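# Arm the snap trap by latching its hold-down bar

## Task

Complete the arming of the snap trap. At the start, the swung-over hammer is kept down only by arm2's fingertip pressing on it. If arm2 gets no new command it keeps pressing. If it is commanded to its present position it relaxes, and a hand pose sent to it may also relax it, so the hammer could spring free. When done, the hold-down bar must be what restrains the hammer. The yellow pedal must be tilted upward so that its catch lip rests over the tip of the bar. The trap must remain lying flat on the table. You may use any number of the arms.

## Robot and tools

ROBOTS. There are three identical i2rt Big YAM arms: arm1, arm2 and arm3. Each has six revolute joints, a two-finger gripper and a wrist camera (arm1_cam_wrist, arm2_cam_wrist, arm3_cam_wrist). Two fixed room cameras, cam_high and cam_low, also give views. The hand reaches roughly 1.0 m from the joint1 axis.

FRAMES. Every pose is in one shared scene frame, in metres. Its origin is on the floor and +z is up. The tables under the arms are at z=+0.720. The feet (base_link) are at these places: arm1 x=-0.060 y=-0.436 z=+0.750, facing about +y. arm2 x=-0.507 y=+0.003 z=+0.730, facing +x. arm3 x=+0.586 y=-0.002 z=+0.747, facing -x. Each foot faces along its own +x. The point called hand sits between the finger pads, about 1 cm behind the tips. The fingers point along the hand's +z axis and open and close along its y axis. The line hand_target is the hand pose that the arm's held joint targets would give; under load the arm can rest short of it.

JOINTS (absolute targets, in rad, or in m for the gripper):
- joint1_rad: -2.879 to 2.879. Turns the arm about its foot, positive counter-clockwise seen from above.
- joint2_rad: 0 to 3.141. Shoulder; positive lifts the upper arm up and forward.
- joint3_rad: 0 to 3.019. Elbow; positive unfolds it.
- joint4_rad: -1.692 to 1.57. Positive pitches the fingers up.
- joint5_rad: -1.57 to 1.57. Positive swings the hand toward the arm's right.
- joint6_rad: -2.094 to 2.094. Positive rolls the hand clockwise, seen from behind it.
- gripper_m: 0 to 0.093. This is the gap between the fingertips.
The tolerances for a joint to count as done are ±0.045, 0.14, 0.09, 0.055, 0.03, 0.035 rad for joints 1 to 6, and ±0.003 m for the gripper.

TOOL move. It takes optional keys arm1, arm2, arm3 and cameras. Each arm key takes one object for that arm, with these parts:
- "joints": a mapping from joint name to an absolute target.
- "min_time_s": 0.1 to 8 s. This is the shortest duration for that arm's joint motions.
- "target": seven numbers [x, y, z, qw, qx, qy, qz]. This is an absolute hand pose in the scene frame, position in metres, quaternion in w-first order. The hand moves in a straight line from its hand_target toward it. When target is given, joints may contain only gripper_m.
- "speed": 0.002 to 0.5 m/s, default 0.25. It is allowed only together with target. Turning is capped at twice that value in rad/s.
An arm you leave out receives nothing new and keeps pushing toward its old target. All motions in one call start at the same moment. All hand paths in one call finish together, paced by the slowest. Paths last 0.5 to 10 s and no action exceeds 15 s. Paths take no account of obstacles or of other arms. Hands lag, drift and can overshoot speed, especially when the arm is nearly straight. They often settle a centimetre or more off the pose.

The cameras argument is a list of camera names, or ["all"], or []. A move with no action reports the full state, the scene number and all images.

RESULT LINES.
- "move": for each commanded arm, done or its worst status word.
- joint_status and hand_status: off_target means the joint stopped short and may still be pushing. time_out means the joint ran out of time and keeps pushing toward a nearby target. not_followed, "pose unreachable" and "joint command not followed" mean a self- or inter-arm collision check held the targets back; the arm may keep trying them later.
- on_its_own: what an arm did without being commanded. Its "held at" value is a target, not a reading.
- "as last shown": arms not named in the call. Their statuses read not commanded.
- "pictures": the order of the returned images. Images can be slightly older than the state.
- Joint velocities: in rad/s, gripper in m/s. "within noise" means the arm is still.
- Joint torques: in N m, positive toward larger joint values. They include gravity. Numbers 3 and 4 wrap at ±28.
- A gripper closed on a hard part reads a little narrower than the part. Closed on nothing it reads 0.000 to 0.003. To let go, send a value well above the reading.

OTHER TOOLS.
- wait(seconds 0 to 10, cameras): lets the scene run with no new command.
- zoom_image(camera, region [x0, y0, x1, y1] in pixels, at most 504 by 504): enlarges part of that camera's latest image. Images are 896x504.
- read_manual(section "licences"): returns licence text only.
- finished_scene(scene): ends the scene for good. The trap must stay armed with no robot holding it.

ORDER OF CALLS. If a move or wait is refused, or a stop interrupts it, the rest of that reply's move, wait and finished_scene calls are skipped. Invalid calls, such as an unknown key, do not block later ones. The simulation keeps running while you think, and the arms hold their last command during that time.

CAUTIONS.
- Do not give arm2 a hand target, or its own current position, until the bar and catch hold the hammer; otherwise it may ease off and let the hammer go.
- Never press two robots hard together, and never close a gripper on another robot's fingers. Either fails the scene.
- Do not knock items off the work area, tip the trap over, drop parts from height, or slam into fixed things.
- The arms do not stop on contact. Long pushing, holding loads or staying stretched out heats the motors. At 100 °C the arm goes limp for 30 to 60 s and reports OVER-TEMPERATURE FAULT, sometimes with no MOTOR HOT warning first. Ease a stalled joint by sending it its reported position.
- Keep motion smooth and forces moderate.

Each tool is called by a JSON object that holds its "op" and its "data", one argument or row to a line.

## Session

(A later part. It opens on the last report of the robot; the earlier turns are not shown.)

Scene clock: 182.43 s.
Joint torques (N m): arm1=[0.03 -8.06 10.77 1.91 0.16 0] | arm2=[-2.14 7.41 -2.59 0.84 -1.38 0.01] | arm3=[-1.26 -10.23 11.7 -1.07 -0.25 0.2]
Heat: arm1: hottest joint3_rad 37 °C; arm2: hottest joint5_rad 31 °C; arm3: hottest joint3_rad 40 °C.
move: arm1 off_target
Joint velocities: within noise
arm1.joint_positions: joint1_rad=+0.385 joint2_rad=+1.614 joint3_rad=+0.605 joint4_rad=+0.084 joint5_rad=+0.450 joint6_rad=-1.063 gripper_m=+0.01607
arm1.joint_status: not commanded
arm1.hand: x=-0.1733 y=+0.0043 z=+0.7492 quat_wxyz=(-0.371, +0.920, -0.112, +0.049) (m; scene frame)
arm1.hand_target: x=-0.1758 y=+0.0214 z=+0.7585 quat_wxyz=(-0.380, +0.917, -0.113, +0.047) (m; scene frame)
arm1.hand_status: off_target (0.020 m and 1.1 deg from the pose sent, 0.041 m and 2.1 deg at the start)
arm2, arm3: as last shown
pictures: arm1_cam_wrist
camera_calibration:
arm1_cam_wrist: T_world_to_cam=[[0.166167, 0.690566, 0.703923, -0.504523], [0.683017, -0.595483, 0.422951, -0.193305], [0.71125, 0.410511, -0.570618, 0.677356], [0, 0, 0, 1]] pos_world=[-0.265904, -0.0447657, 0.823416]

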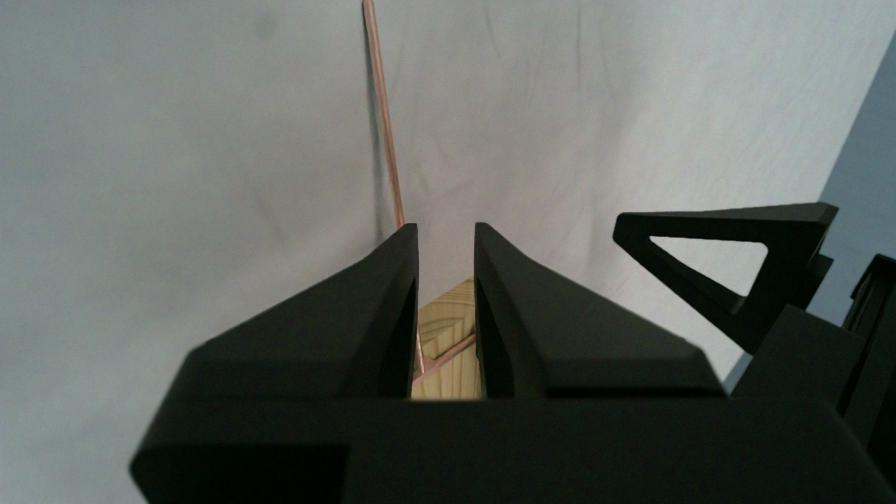

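{"op": "move", "data": {
  "arm1": {"target":[-0.176,0.0225,0.744,-0.3798,0.917,-0.1127,0.0467],"speed":0.05},
  "cameras": ["arm1_cam_wrist","cam_low"]
}}

{"op": "zoom_image", "data": {
  "camera": "arm1_cam_wrist",
  "region": [330, 100, 610, 320]
}}

{"op": "zoom_image", "data": {
  "camera": "cam_low",
  "region": [500, 200, 660, 310]
}}

Scene clock: 189.33 s.
Joint torques (N m): arm1=[-0.15 -7.71 10 2.65 0.17 0.01] | arm2=[-1.61 7.53 -2.4 1.02 -1.44 -0.04] | arm3=[-0.79 -10.29 11.73 -0.95 -0.24 0.14]
Heat: arm1: hottest joint3_rad 36 °C; arm2: hottest joint5_rad 31 °C; arm3: hottest joint3_rad 40 °C.
move: arm1 off_target
Joint velocities: within noise
arm1.joint_positions: joint1_rad=+0.385 joint2_rad=+1.654 joint3_rad=+0.605 joint4_rad=+0.111 joint5_rad=+0.450 joint6_rad=-1.064 gripper_m=+0.01607
arm1.joint_status: not commanded
arm1.hand: x=-0.1731 y=+0.0037 z=+0.7358 quat_wxyz=(-0.366, +0.923, -0.111, +0.053) (m; scene frame)
arm1.hand_target: x=-0.1758 y=+0.0219 z=+0.7446 quat_wxyz=(-0.380, +0.917, -0.113, +0.047) (m; scene frame)
arm1.hand_status: off_target (0.021 m and 1.9 deg from the pose sent, 0.019 m and 1.1 deg at the start)
arm2, arm3: as last shown
pictures: arm1_cam_wrist, cam_low
camera_calibration:
arm1_cam_wrist: T_world_to_cam=[[0.161577, 0.699315, 0.696313, -0.489954], [0.680824, -0.589774, 0.434334, -0.19684], [0.714403, 0.403888, -0.571404, 0.670909], [0, 0, 0, 1]] pos_world=[-0.266121, -0.0444306, 0.810016]

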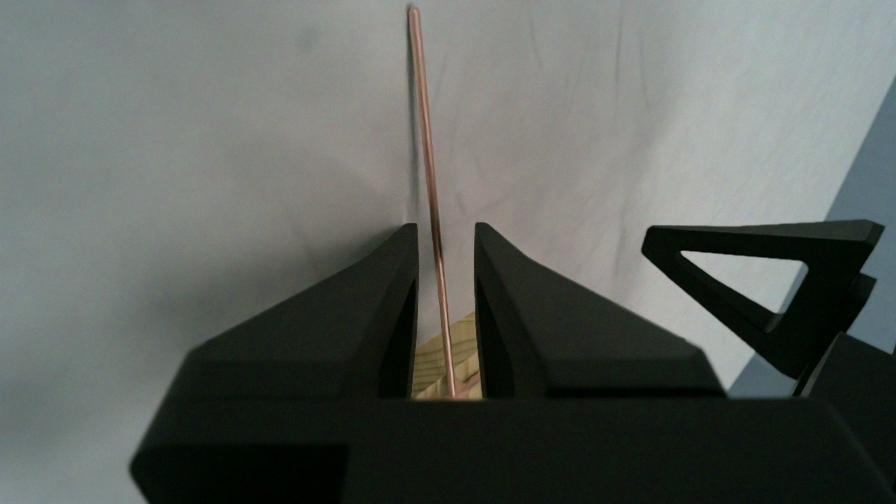

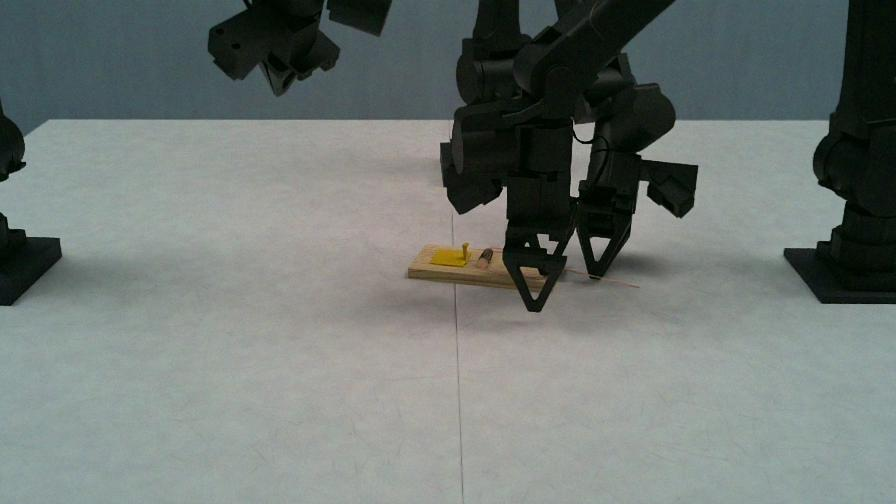

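Scaled by 1.800 from the camera's 896x504 image, which has a finer 1280x720 frame.

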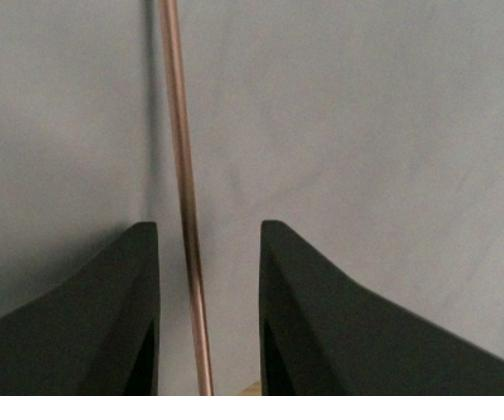

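Scaled by 3.150 from the camera's 896x504 image, which has a finer 1280x720 frame.

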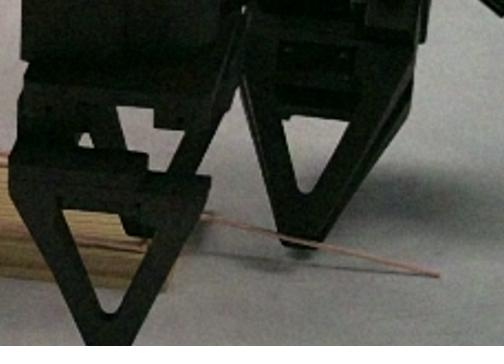

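{"op": "move", "data": {
  "arm1": {"joints":{"gripper_m":0.0}},
  "cameras": ["arm1_cam_wrist","cam_low"]
}}

{"op": "zoom_image", "data": {
  "camera": "arm1_cam_wrist",
  "region": [330, 100, 610, 320]
}}

Scene clock: 194.60 s.
Joint torques (N m): arm1=[0.09 -7.77 9.99 2.69 0.17 0.06] | arm2=[-2.08 7.53 -2.54 0.65 -1.41 -0.02] | arm3=[-0.62 -9.99 11.74 -0.87 -0.24 0.18]
Heat: arm1: hottest joint3_rad 36 °C; arm2: hottest joint5_rad 31 °C; arm3: hottest joint3_rad 40 °C.
move: arm1 done
Joint velocities: within noise
arm1.joint_positions: joint1_rad=+0.385 joint2_rad=+1.654 joint3_rad=+0.605 joint4_rad=+0.111 joint5_rad=+0.450 joint6_rad=-1.070 gripper_m=+0.00158
arm1.joint_status: all done
arm1.hand: x=-0.1732 y=+0.0037 z=+0.7358 quat_wxyz=(-0.366, +0.923, -0.108, +0.054) (m; scene frame)
arm1.hand_target: x=-0.1758 y=+0.0218 z=+0.7446 quat_wxyz=(-0.380, +0.917, -0.113, +0.047) (m; scene frame)
arm1.hand_status: not commanded
arm2: as last shown
arm3.joint_positions: joint1_rad=+0.006 joint2_rad=+1.514 joint3_rad=+1.231 joint4_rad=-1.622 joint5_rad=-0.548 joint6_rad=+2.072 gripper_m=+0.00049
arm3.joint_status: not commanded
arm3.hand: x=+0.2184 y=-0.0741 z=+0.9392 quat_wxyz=(+0.002, +0.424, -0.848, +0.318) (m; scene frame)
arm3.hand_target: x=+0.2009 y=-0.0691 z=+0.9499 quat_wxyz=(+0.013, +0.418, -0.853, +0.313) (m; scene frame)
arm3.hand_status: not commanded
pictures: arm1_cam_wrist, cam_low
camera_calibration:
arm1_cam_wrist: T_world_to_cam=[[0.155651, 0.70089, 0.696079, -0.49076], [0.681966, -0.586035, 0.437591, -0.199038], [0.71463, 0.406591, -0.5692, 0.669371], [0, 0, 0, 1]] pos_world=[-0.266228, -0.0448343, 0.809711]

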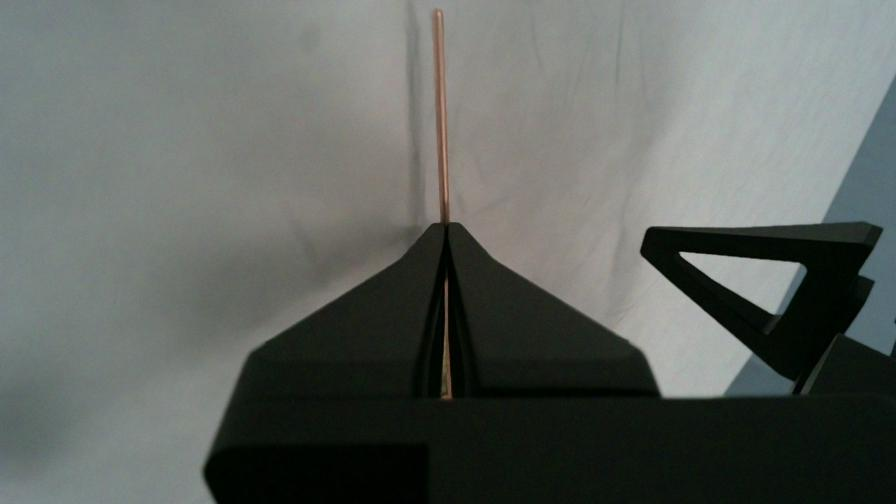

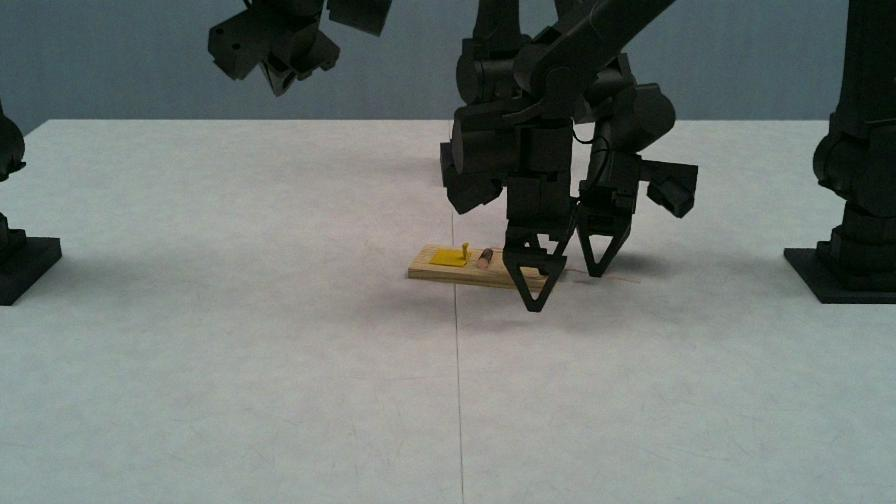

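Scaled by 1.800 from the camera's 896x504 image, which has a finer 1280x720 frame.

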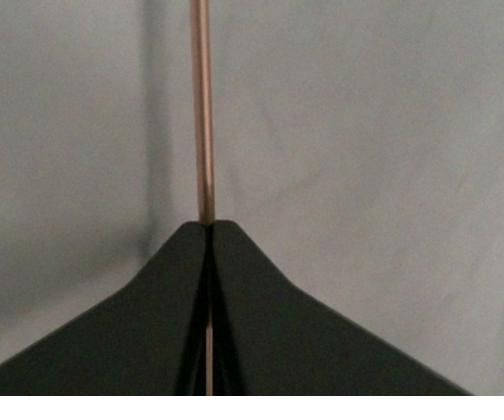

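{"op": "move", "data": {
  "arm1": {"target":[-0.1715,0.012,0.7746,-0.4138,0.8257,-0.3723,0.0895],"speed":0.1},
  "cameras": ["arm1_cam_wrist","cam_low"]
}}

{"op": "zoom_image", "data": {
  "camera": "cam_low",
  "region": [500, 200, 660, 310]
}}

Scene clock: 229.37 s.
Joint torques (N m): arm1=[1.32 -9.11 10.32 1.14 1.12 0.28] | arm2=[-0.67 7.82 -2.22 0.81 -1.42 0.04] | arm3=[-0.91 -9.88 11.77 -1.02 -0.24 0.23]
Heat: arm1: hottest joint3_rad 36 °C; arm2: hottest joint5_rad 31 °C; arm3: hottest joint3_rad 41 °C.
move: arm1 off_target
Joint velocities: within noise
arm1.joint_positions: joint1_rad=+0.474 joint2_rad=+1.654 joint3_rad=+0.721 joint4_rad=-0.196 joint5_rad=+0.764 joint6_rad=-0.416 gripper_m=+0.00126
arm1.joint_status: not commanded
arm1.hand: x=-0.1656 y=+0.0016 z=+0.7657 quat_wxyz=(-0.405, +0.833, -0.366, +0.093) (m; scene frame)
arm1.hand_target: x=-0.1714 y=+0.0118 z=+0.7748 quat_wxyz=(-0.414, +0.826, -0.372, +0.089) (m; scene frame)
arm1.hand_status: off_target (0.015 m and 1.5 deg from the pose sent, 0.040 m and 33.1 deg at the start)
arm2.joint_positions: joint1_rad=+0.224 joint2_rad=+1.641 joint3_rad=+0.969 joint4_rad=-0.884 joint5_rad=+0.018 joint6_rad=+0.425 gripper_m=+0.09396
arm2.joint_status: not commanded
arm2.hand: x=-0.0968 y=+0.0859 z=+0.7486 quat_wxyz=(-0.011, -0.109, -0.994, +0.007) (m; scene frame)
arm2.hand_target: x=-0.1849 y=+0.0686 z=+0.6527 quat_wxyz=(+0.140, -0.116, -0.983, +0.036) (m; scene frame)
arm2.hand_status: not commanded
arm3: as last shown
pictures: arm1_cam_wrist, cam_low
camera_calibration:
arm1_cam_wrist: T_world_to_cam=[[0.526518, 0.396642, 0.751967, -0.492112], [0.311025, -0.913048, 0.263832, -0.146365], [0.791228, 0.094968, -0.604102, 0.721743], [0, 0, 0, 1]] pos_world=[-0.266435, -0.00698868, 0.844673]

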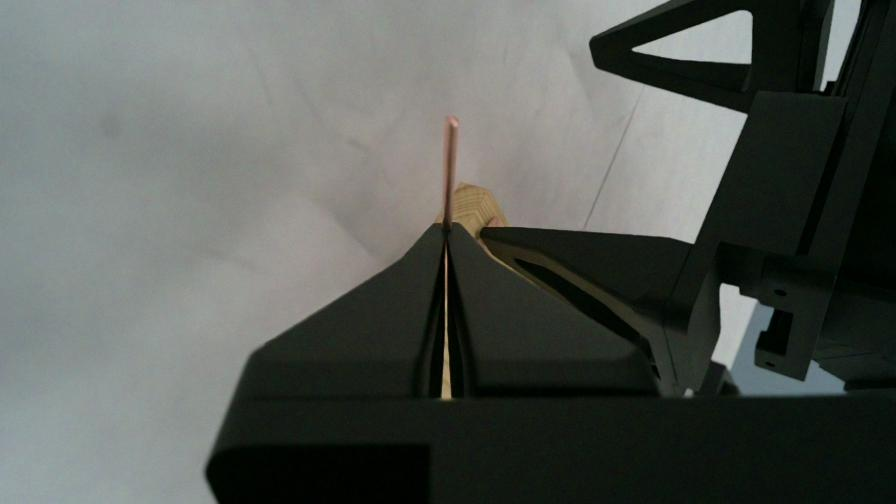

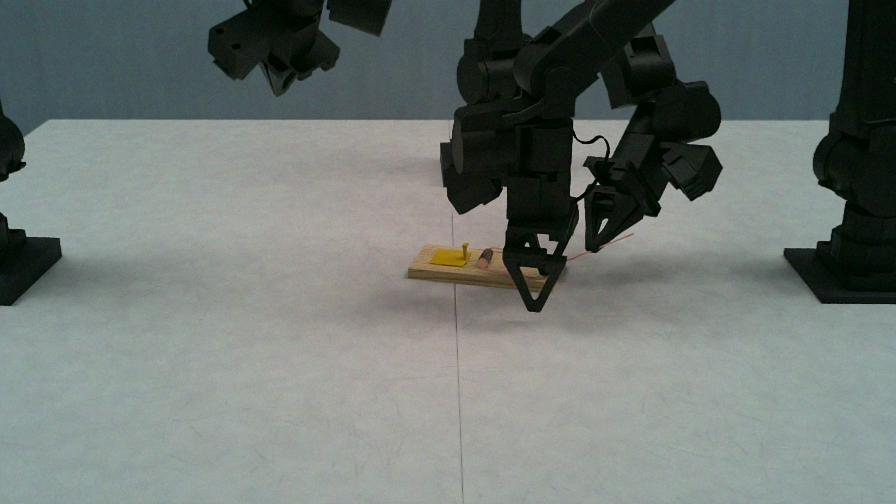

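Scaled by 3.150 from the camera's 896x504 image, which has a finer 1280x720 frame.

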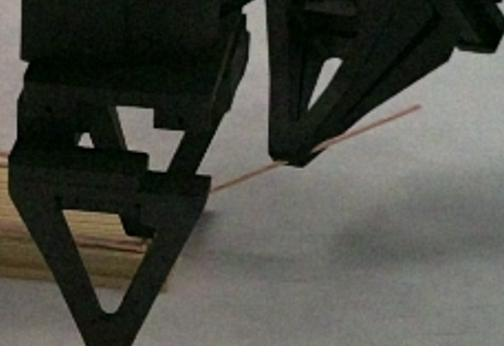

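Excellent. Continue to 120 then 90.

{"op": "move", "data": {
  "arm1": {"target":[-0.152,0.006,0.796,-0.3911,0.7205,-0.5684,-0.0710],"speed":0.1}
}}

{"op": "move", "data": {
  "arm1": {"target":[-0.1245,-0.0045,0.805,-0.268,0.579,-0.7414,-0.2094],"speed":0.1},
  "cameras": ["arm1_cam_wrist","cam_low","cam_high"]
}}

{"op": "zoom_image", "data": {
  "camera": "cam_low",
  "region": [460, 160, 660, 310]
}}

Scene clock: 238.37 s.
Joint torques (N m): arm1=[-0.15 -10.05 8.9 2.47 0.38 0.28] | arm2=[-1.61 8.29 -2.32 0.77 -1.37 -0.05] | arm3=[-0.79 -10.11 11.84 -1.03 -0.22 0.23]
Heat: arm1: hottest joint3_rad 36 °C; arm2: hottest joint5_rad 31 °C; arm3: hottest joint3_rad 41 °C.
move: arm1 off_target
Joint velocities: within noise
arm1.joint_positions: joint1_rad=+0.410 joint2_rad=+1.540 joint3_rad=+0.665 joint4_rad=-0.168 joint5_rad=+0.625 joint6_rad=-0.013 gripper_m=+0.00119
arm1.joint_status: not commanded
arm1.hand: x=-0.1530 y=-0.0029 z=+0.7827 quat_wxyz=(-0.383, +0.737, -0.554, -0.050) (m; scene frame)
arm1.hand_target: x=-0.1518 y=+0.0058 z=+0.7960 quat_wxyz=(-0.391, +0.721, -0.568, -0.071) (m; scene frame)
arm1.hand_status: off_target (0.016 m and 3.6 deg from the pose sent, 0.034 m and 32.7 deg at the start)
arm2, arm3: as last shown
pictures: none

Scene clock: 242.10 s.
Joint torques (N m): arm1=[0.03 -8.47 9.54 2.07 0.15 0.21] | arm2=[-1.26 7.41 -2.66 0.92 -1.37 -0.03] | arm3=[-0.67 -10.23 11.6 -0.87 -0.23 0.18]
Heat: arm1: hottest joint3_rad 36 °C; arm2: hottest joint5_rad 31 °C; arm3: hottest joint3_rad 41 °C.
move: arm1 off_target
Joint velocities: within noise
arm1.joint_positions: joint1_rad=+0.255 joint2_rad=+1.411 joint3_rad=+0.607 joint4_rad=-0.171 joint5_rad=+0.331 joint6_rad=+0.397 gripper_m=+0.00118
arm1.joint_status: not commanded
arm1.hand: x=-0.1272 y=-0.0106 z=+0.7931 quat_wxyz=(-0.265, +0.593, -0.735, -0.195) (m; scene frame)
arm1.hand_target: x=-0.1245 y=-0.0045 z=+0.8049 quat_wxyz=(-0.268, +0.579, -0.741, -0.209) (m; scene frame)
arm1.hand_status: off_target (0.014 m and 2.5 deg from the pose sent, 0.036 m and 36.1 deg at the start)
arm2.joint_positions: joint1_rad=+0.224 joint2_rad=+1.641 joint3_rad=+0.969 joint4_rad=-0.884 joint5_rad=+0.018 joint6_rad=+0.425 gripper_m=+0.09396
arm2.joint_status: not commanded
arm2.hand: x=-0.0968 y=+0.0859 z=+0.7486 quat_wxyz=(-0.011, -0.109, -0.994, +0.007) (m; scene frame)
arm2.hand_target: x=-0.1849 y=+0.0686 z=+0.6527 quat_wxyz=(+0.140, -0.116, -0.983, +0.036) (m; scene frame)
arm2.hand_status: not commanded
arm3: as last shown
pictures: arm1_cam_wrist, cam_high, cam_low
led back after a hold (arm1 arm): the arm was led back toward your command in small steps, so it may still be short of it.
pose unreachable (arm1 arm): on one or more control steps of this call this arm could not follow its commanded pose, so it was not sent that pose on those steps. It may still have moved: this result reports where it is.
cause: moving toward the commanded pose would bring a part of the arm too close to another arm (this arm's wrist camera and the arm2 arm's forearm (the part past joint 3), along the way the arms are being sent, or toward where that arm still pushes).
camera_calibration:
arm1_cam_wrist: T_world_to_cam=[[0.973222, -0.226407, 0.0397367, 0.0870073], [-0.224647, -0.973433, -0.0442958, -0.0010907], [0.0487099, 0.034183, -0.998228, 0.926611], [0, 0, 0, 1]] pos_world=[-0.130058, -0.013037, 0.921463]

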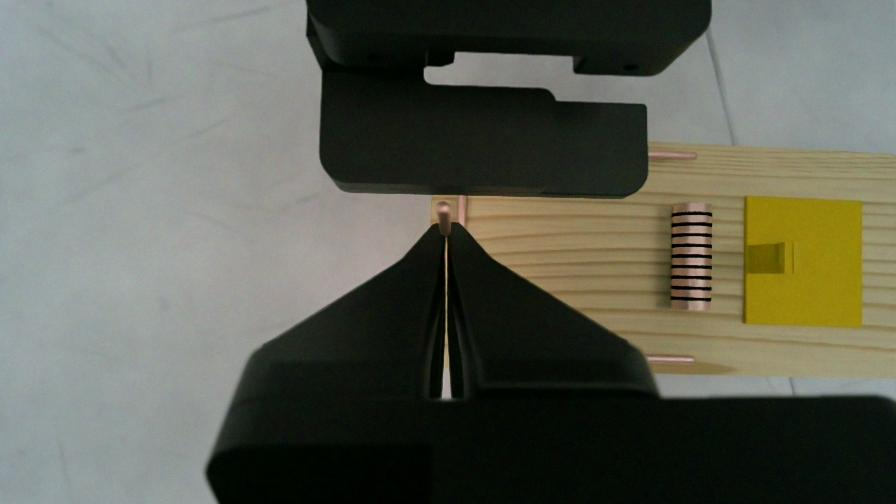

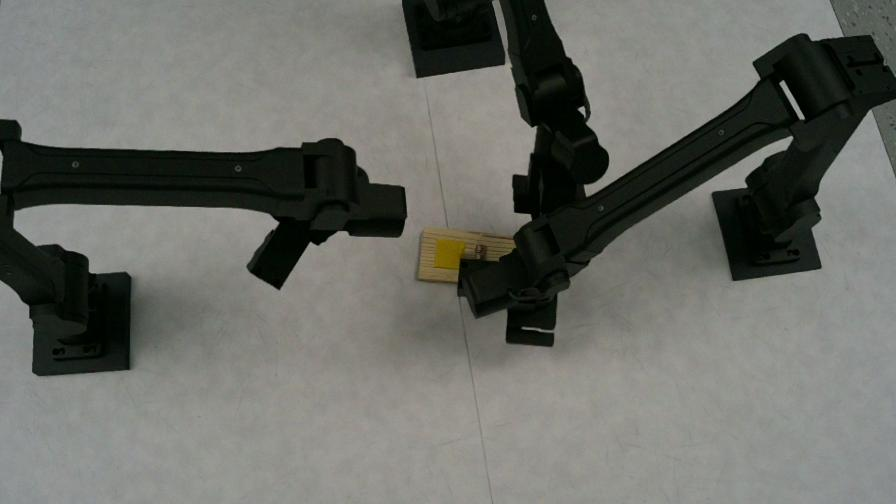

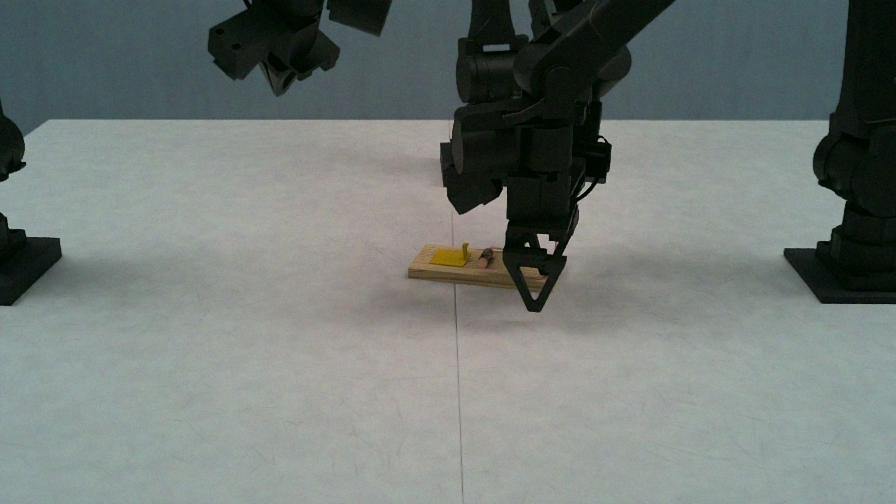

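Scaled by 2.520 from the camera's 896x504 image, which has a finer 1280x720 frame.

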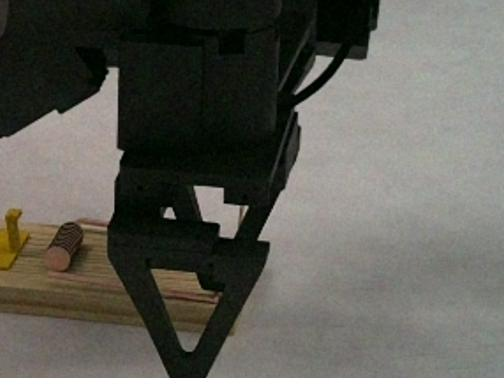

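{"op": "move", "data": {
  "arm1": {"target":[-0.0906,-0.0075,0.798,-0.1092,0.4899,-0.7703,-0.3942],"speed":0.1}
}}

{"op": "move", "data": {
  "arm1": {"target":[-0.0775,-0.010,0.786,-0.1092,0.4899,-0.7703,-0.3942],"speed":0.1},
  "cameras": ["arm1_cam_wrist","cam_low","arm2_cam_wrist"]
}}

{"op": "zoom_image", "data": {
  "camera": "cam_low",
  "region": [400, 160, 600, 310]
}}

Scene clock: 255.83 s.
Joint torques (N m): arm1=[-0.91 -6.18 9.33 3.25 -0.08 0.17] | arm2=[-0.85 7.82 -2.44 0.91 -1.41 0.01] | arm3=[-0.97 -10.46 11.63 -0.83 -0.24 0.2]
Heat: arm1: hottest joint3_rad 36 °C; arm2: hottest joint5_rad 31 °C; arm3: hottest joint3_rad 41 °C.
move: arm1 off_target
Joint velocities: within noise
arm1.joint_positions: joint1_rad=-0.037 joint2_rad=+1.378 joint3_rad=+0.457 joint4_rad=+0.128 joint5_rad=-0.231 joint6_rad=+0.499 gripper_m=+0.00115
arm1.joint_status: not commanded
arm1.hand: x=-0.0983 y=-0.0183 z=+0.7883 quat_wxyz=(-0.100, +0.505, -0.769, -0.379) (m; scene frame)
arm1.hand_target: x=-0.0906 y=-0.0079 z=+0.7981 quat_wxyz=(-0.109, +0.490, -0.770, -0.394) (m; scene frame)
arm1.hand_status: off_target (0.016 m and 2.7 deg from the pose sent, 0.037 m and 31.7 deg at the start)
arm2, arm3: as last shown
pictures: none

Scene clock: 256.83 s.
Joint torques (N m): arm1=[-1.61 -4.89 9.06 3.06 0.6 -0.1] | arm2=[-0.85 7.53 -2.37 0.64 -1.39 0] | arm3=[-0.62 -9.99 11.75 -0.84 -0.24 0.19]
Heat: arm1: hottest joint3_rad 36 °C; arm2: hottest joint5_rad 31 °C; arm3: hottest joint3_rad 41 °C.
move: arm1 off_target
Joint velocities: within noise
arm1.joint_positions: joint1_rad=-0.069 joint2_rad=+1.395 joint3_rad=+0.442 joint4_rad=+0.174 joint5_rad=-0.278 joint6_rad=+0.499 gripper_m=+0.00115
arm1.joint_status: not commanded
arm1.hand: x=-0.0929 y=-0.0195 z=+0.7849 quat_wxyz=(-0.090, +0.498, -0.768, -0.393) (m; scene frame)
arm1.hand_target: x=-0.0776 y=-0.0107 z=+0.7863 quat_wxyz=(-0.109, +0.490, -0.770, -0.394) (m; scene frame)
arm1.hand_status: off_target (0.018 m and 2.4 deg from the pose sent, 0.022 m and 2.7 deg at the start)
arm2, arm3: as last shown
pictures: arm1_cam_wrist, arm2_cam_wrist, cam_low
camera_calibration:
arm1_cam_wrist: T_world_to_cam=[[0.840353, -0.202482, -0.502801, 0.465808], [-0.251951, -0.967224, -0.0315874, -0.0147846], [-0.479925, 0.153226, -0.863825, 0.764773], [0, 0, 0, 1]] pos_world=[-0.0281338, -0.0371652, 0.894371]

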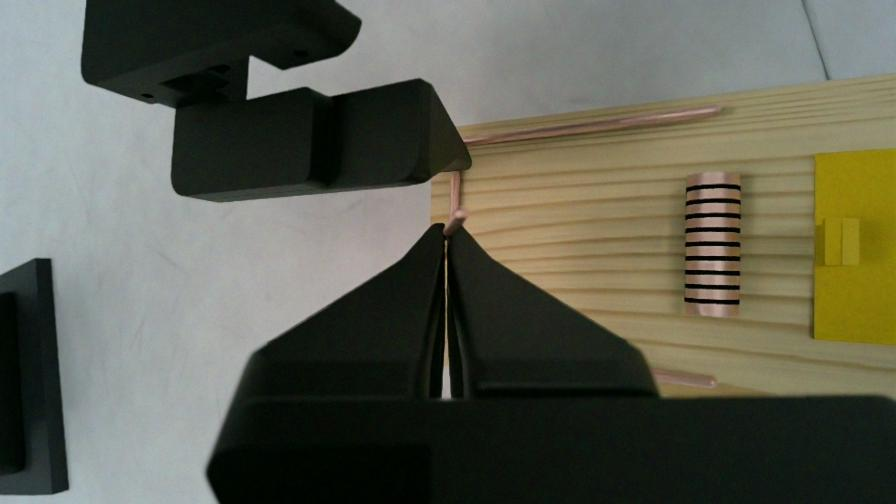

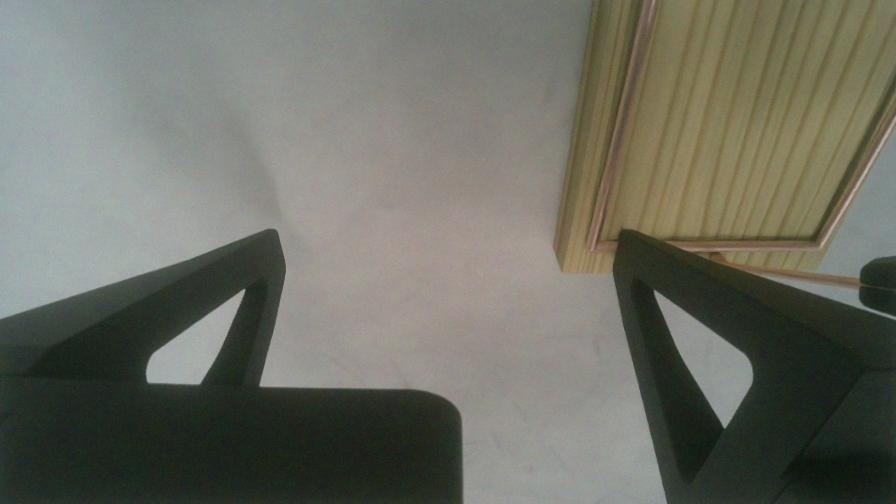

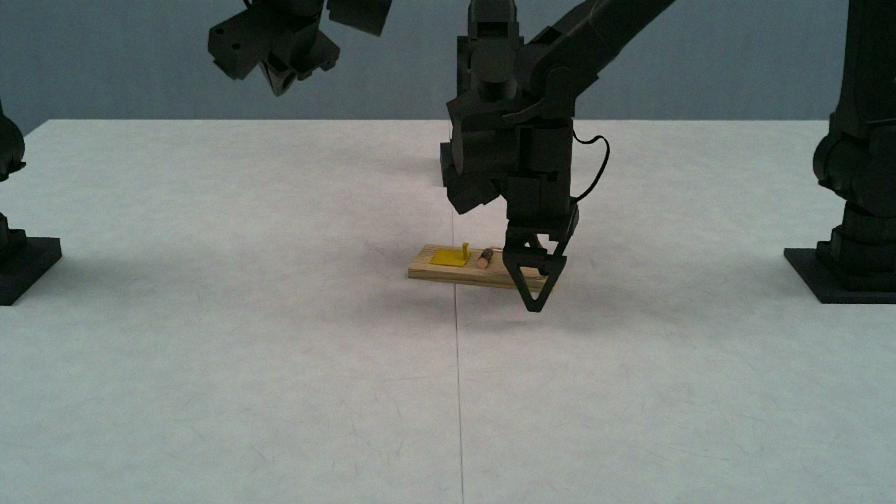

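Scaled by 2.520 from the camera's 896x504 image, which has a finer 1280x720 frame.

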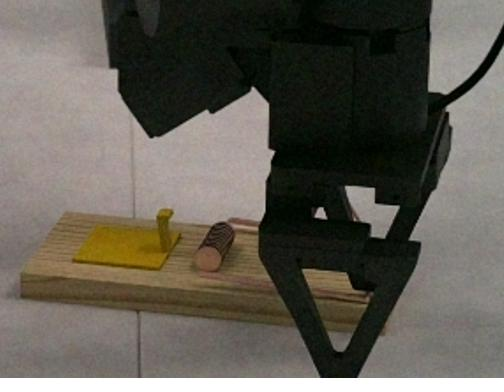

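{"op": "move", "data": {
  "arm1": {"joints":{"gripper_m":0.01}}
}}

{"op": "move", "data": {
  "arm1": {"target":[-0.060,-0.009,0.784,-0.1092,0.4899,-0.7703,-0.3942],"speed":0.08},
  "cameras": ["arm1_cam_wrist","cam_low","cam_high"]
}}

{"op": "zoom_image", "data": {
  "camera": "arm1_cam_wrist",
  "region": [380, 50, 896, 350]
}}

Scene clock: 262.90 s.
Joint torques (N m): arm1=[0.03 -5.71 9.13 2.97 0.17 -0.1] | arm2=[-1.79 7.82 -2.62 0.95 -1.38 0.02] | arm3=[-0.62 -9.93 11.78 -0.91 -0.25 0.19]
Heat: arm1: hottest joint3_rad 36 °C; arm2: hottest joint5_rad 32 °C; arm3: hottest joint3_rad 41 °C.
move: arm1 done
Joint velocities: within noise
arm1.joint_positions: joint1_rad=-0.087 joint2_rad=+1.403 joint3_rad=+0.442 joint4_rad=+0.177 joint5_rad=-0.267 joint6_rad=+0.499 gripper_m=+0.00995
arm1.joint_status: all done
arm1.hand: x=-0.0834 y=-0.0192 z=+0.7815 quat_wxyz=(-0.097, +0.490, -0.775, -0.388) (m; scene frame)
arm1.hand_target: x=-0.0776 y=-0.0106 z=+0.7864 quat_wxyz=(-0.109, +0.490, -0.770, -0.394) (m; scene frame)
arm1.hand_status: not commanded
arm2, arm3: as last shown
pictures: none

Scene clock: 263.97 s.
Joint torques (N m): arm1=[-1.67 -5.66 9.68 2.66 0.58 -0.18] | arm2=[-1.2 8.18 -2.41 0.77 -1.39 -0.01] | arm3=[-0.44 -10.05 11.71 -0.88 -0.24 0.2]
Heat: arm1: hottest joint3_rad 36 °C; arm2: hottest joint5_rad 32 °C; arm3: hottest joint3_rad 41 °C.
move: arm1 off_target
Joint velocities: within noise
arm1.joint_positions: joint1_rad=-0.123 joint2_rad=+1.414 joint3_rad=+0.442 joint4_rad=+0.177 joint5_rad=-0.319 joint6_rad=+0.468 gripper_m=+0.01004
arm1.joint_status: not commanded
arm1.hand: x=-0.0774 y=-0.0207 z=+0.7792 quat_wxyz=(-0.087, +0.496, -0.770, -0.392) (m; scene frame)
arm1.hand_target: x=-0.0602 y=-0.0097 z=+0.7844 quat_wxyz=(-0.109, +0.490, -0.770, -0.394) (m; scene frame)
arm1.hand_status: off_target (0.022 m and 2.7 deg from the pose sent, 0.026 m and 1.7 deg at the start)
arm2, arm3: as last shown
pictures: arm1_cam_wrist, cam_high, cam_low
camera_calibration:
arm1_cam_wrist: T_world_to_cam=[[0.835674, -0.208983, -0.507912, 0.45319], [-0.255808, -0.966448, -0.0232339, -0.0190999], [-0.486015, 0.149344, -0.861096, 0.764753], [0, 0, 0, 1]] pos_world=[-0.0119238, -0.0379611, 0.888262]

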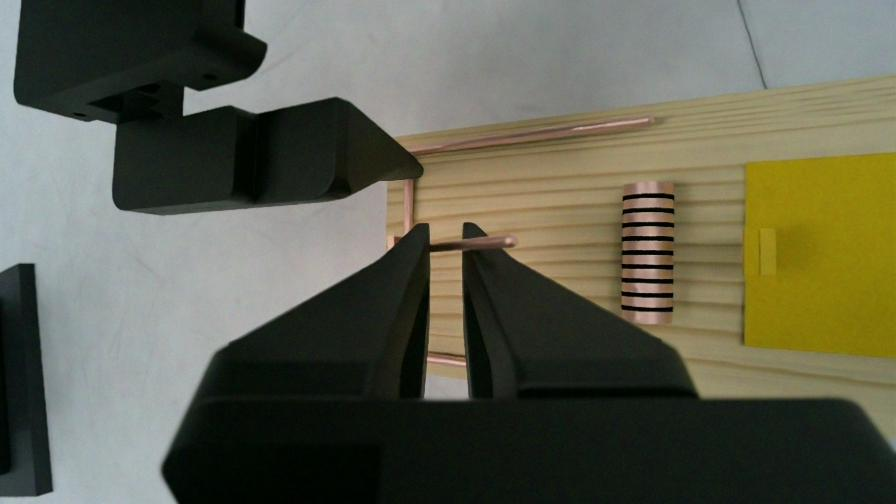

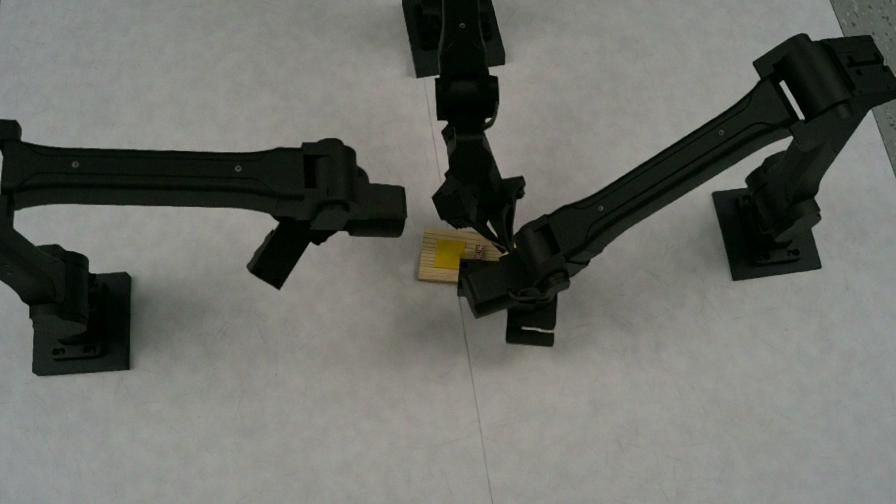

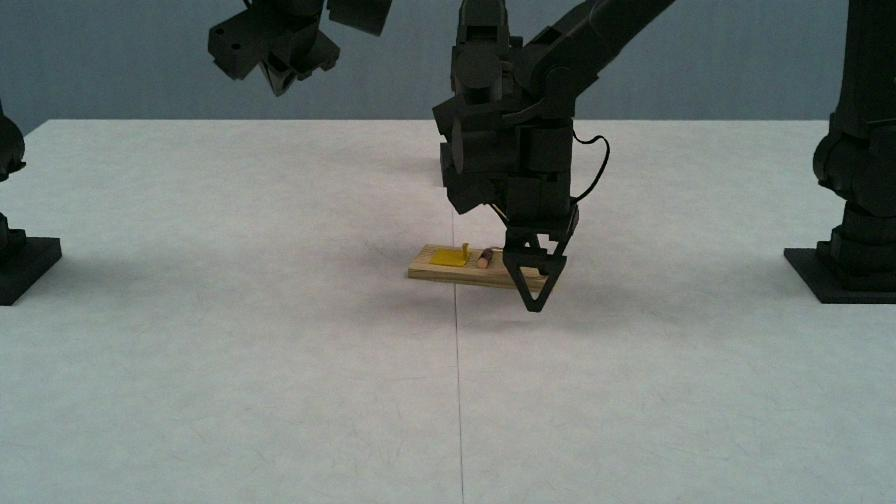

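Region (380, 50, 896, 350) is 516x300 pixels. A region can be at most 504 by 504 pixels.

{"op": "move", "data": {
  "arm1": {"target":[-0.052,-0.010,0.762,-0.1092,0.4899,-0.7703,-0.3942],"speed":0.06},
  "cameras": ["arm1_cam_wrist"]
}}

{"op": "zoom_image", "data": {
  "camera": "arm1_cam_wrist",
  "region": [380, 60, 880, 350]
}}

Scene clock: 270.40 s.
Joint torques (N m): arm1=[-0.32 -6.12 8.27 3.32 0.01 -0.11] | arm2=[-1.49 7.94 -2.54 0.94 -1.59 -0.01] | arm3=[-0.91 -10.52 11.66 -0.94 -0.22 0.22]
Heat: arm1: hottest joint3_rad 36 °C; arm2: hottest joint5_rad 32 °C; arm3: hottest joint3_rad 41 °C.
move: arm1 off_target
Joint velocities: within noise
arm1.joint_positions: joint1_rad=-0.170 joint2_rad=+1.500 joint3_rad=+0.435 joint4_rad=+0.252 joint5_rad=-0.325 joint6_rad=+0.442 gripper_m=+0.01006
arm1.joint_status: not commanded
arm1.hand: x=-0.0590 y=-0.0204 z=+0.7559 quat_wxyz=(-0.093, +0.489, -0.778, -0.384) (m; scene frame)
arm1.hand_target: x=-0.0520 y=-0.0103 z=+0.7622 quat_wxyz=(-0.109, +0.490, -0.770, -0.394) (m; scene frame)
arm1.hand_status: off_target (0.014 m and 2.3 deg from the pose sent, 0.032 m and 2.7 deg at the start)
arm2.joint_positions: joint1_rad=+0.224 joint2_rad=+1.642 joint3_rad=+0.969 joint4_rad=-0.885 joint5_rad=+0.024 joint6_rad=+0.425 gripper_m=+0.09396
arm2.joint_status: not commanded
arm2.hand: x=-0.0971 y=+0.0848 z=+0.7483 quat_wxyz=(-0.011, -0.109, -0.994, +0.011) (m; scene frame)
arm2.hand_target: x=-0.1849 y=+0.0686 z=+0.6527 quat_wxyz=(+0.139, -0.116, -0.983, +0.036) (m; scene frame)
arm2.hand_status: not commanded
arm3.joint_positions: joint1_rad=+0.006 joint2_rad=+1.514 joint3_rad=+1.231 joint4_rad=-1.622 joint5_rad=-0.548 joint6_rad=+2.072 gripper_m=+0.00049
arm3.joint_status: not commanded
arm3.hand: x=+0.2184 y=-0.0741 z=+0.9392 quat_wxyz=(+0.002, +0.424, -0.848, +0.318) (m; scene frame)
arm3.hand_target: x=+0.2009 y=-0.0691 z=+0.9499 quat_wxyz=(+0.013, +0.418, -0.853, +0.313) (m; scene frame)
arm3.hand_status: not commanded
pictures: arm1_cam_wrist
camera_calibration:
arm1_cam_wrist: T_world_to_cam=[[0.835987, -0.234866, -0.495947, 0.416515], [-0.279581, -0.959978, -0.0166556, -0.0208038], [-0.472186, 0.152581, -0.868193, 0.759946], [0, 0, 0, 1]] pos_world=[0.00481873, -0.0380997, 0.866003]

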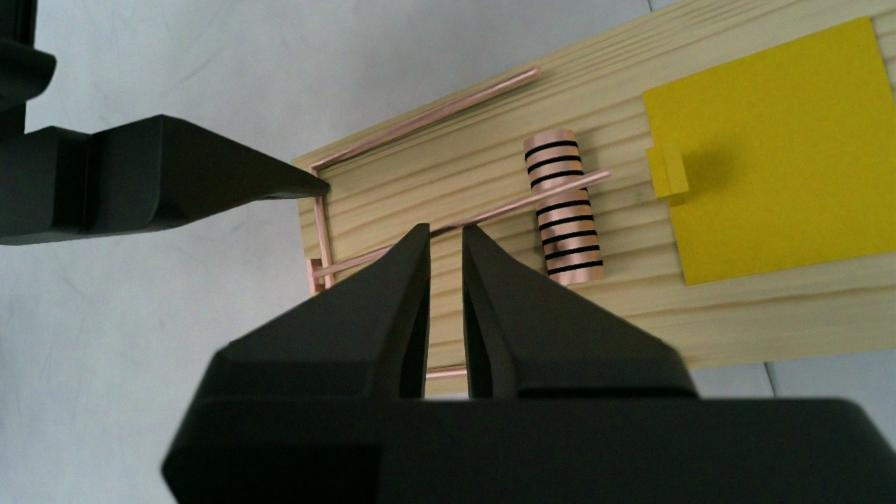

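Scaled by 1.008 from the camera's 896x504 image, which has a finer 1280x720 frame.

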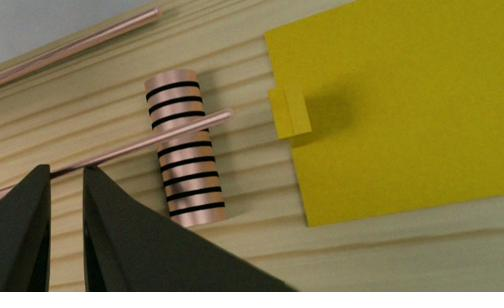

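{"op": "move", "data": {
  "arm1": {"target":[-0.052,-0.014,0.753,-0.1092,0.4899,-0.7703,-0.3942],"speed":0.06}
}}

{"op": "move", "data": {
  "arm1": {"target":[-0.040,-0.075,0.79,-0.1092,0.4899,-0.7703,-0.3942],"speed":0.1},
  "cameras": ["arm1_cam_wrist","cam_low","cam_high"]
}}

{"op": "zoom_image", "data": {
  "camera": "cam_low",
  "region": [400, 210, 580, 310]
}}

{"op": "zoom_image", "data": {
  "camera": "arm1_cam_wrist",
  "region": [360, 0, 860, 350]
}}

Scene clock: 284.60 s.
Joint torques (N m): arm1=[-0.09 -6.24 7.56 3.08 -0.06 -0.11] | arm2=[-2.08 7.24 -2.66 0.84 -1.59 0.01] | arm3=[-0.85 -10.64 11.74 -1.01 -0.27 0.17]
Heat: arm1: hottest joint3_rad 36 °C; arm2: hottest joint5_rad 32 °C; arm3: hottest joint3_rad 41 °C.
move: arm1 done
Joint velocities: within noise
arm1.joint_positions: joint1_rad=-0.173 joint2_rad=+1.525 joint3_rad=+0.424 joint4_rad=+0.298 joint5_rad=-0.325 joint6_rad=+0.439 gripper_m=+0.01006
arm1.joint_status: not commanded
arm1.hand: x=-0.0579 y=-0.0215 z=+0.7497 quat_wxyz=(-0.097, +0.488, -0.776, -0.387) (m; scene frame)
arm1.hand_target: x=-0.0520 y=-0.0142 z=+0.7531 quat_wxyz=(-0.109, +0.490, -0.770, -0.394) (m; scene frame)
arm1.hand_status: done (0.010 m and 1.7 deg from the pose sent, 0.010 m and 2.3 deg at the start)
arm2, arm3: as last shown
pictures: none

Scene clock: 286.13 s.
Joint torques (N m): arm1=[0.03 -5.07 8.62 2 -0.22 -0.11] | arm2=[-1.49 7.3 -2.29 0.91 -1.61 -0.08] | arm3=[-0.79 -10.23 11.63 -0.85 -0.24 0.19]
Heat: arm1: hottest joint3_rad 36 °C; arm2: hottest joint5_rad 32 °C; arm3: hottest joint3_rad 41 °C.
move: arm1 done
Joint velocities: within noise
arm1.joint_positions: joint1_rad=-0.258 joint2_rad=+1.240 joint3_rad=+0.312 joint4_rad=+0.111 joint5_rad=-0.382 joint6_rad=+0.373 gripper_m=+0.01006
arm1.joint_status: not commanded
arm1.hand: x=-0.0443 y=-0.0775 z=+0.7838 quat_wxyz=(-0.101, +0.488, -0.774, -0.390) (m; scene frame)
arm1.hand_target: x=-0.0401 y=-0.0750 z=+0.7899 quat_wxyz=(-0.109, +0.490, -0.770, -0.394) (m; scene frame)
arm1.hand_status: done (0.008 m and 1.2 deg from the pose sent, 0.069 m and 1.7 deg at the start)
arm2, arm3: as last shown
pictures: arm1_cam_wrist, cam_high, cam_low
camera_calibration:
arm1_cam_wrist: T_world_to_cam=[[0.83827, -0.228016, -0.49529, 0.404705], [-0.281992, -0.958745, -0.035889, -0.0560429], [-0.466674, 0.169752, -0.867986, 0.801114], [0, 0, 0, 1]] pos_world=[0.0188032, -0.0974425, 0.893791]

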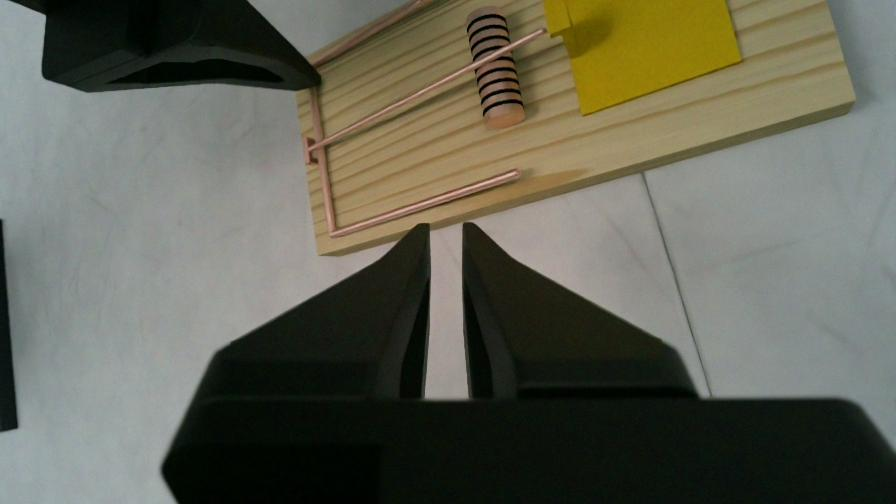

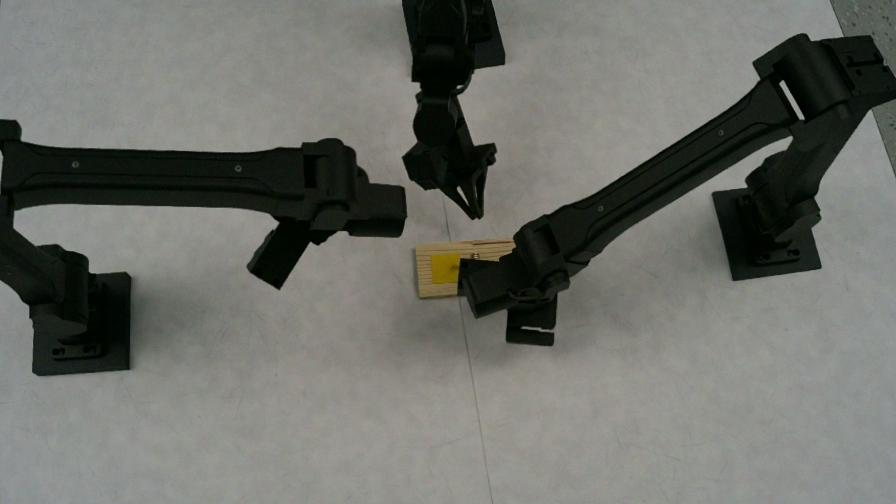

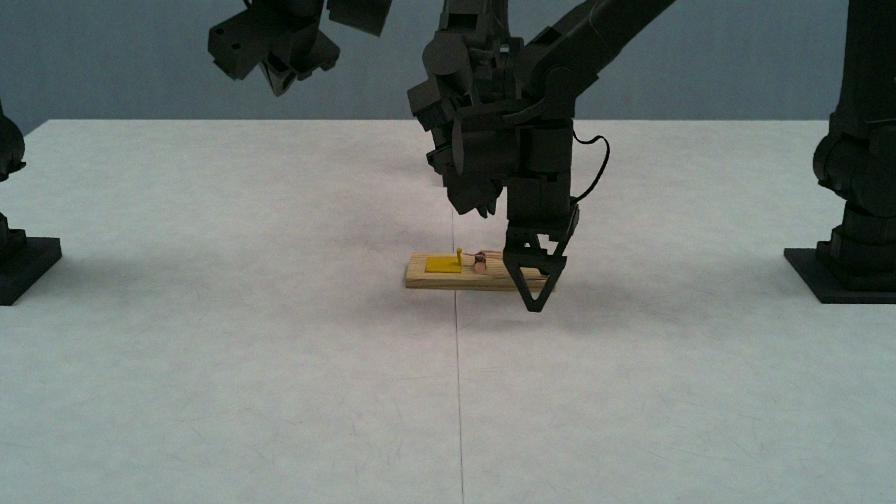

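Scaled by 2.800 from the camera's 896x504 image, which has a finer 1280x720 frame.

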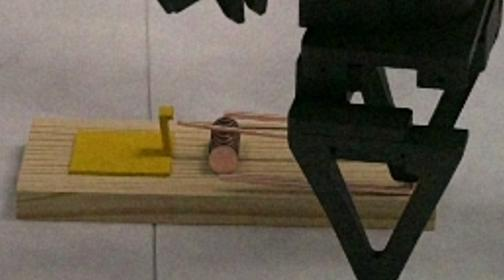

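Scaled by 1.008 from the camera's 896x504 image, which has a finer 1280x720 frame.

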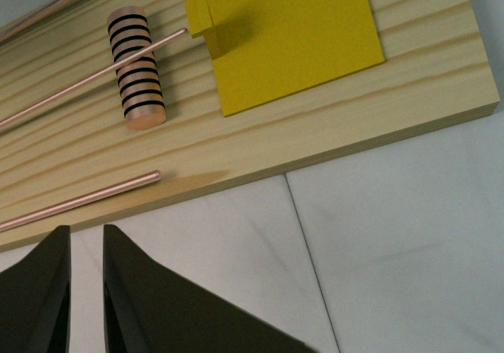

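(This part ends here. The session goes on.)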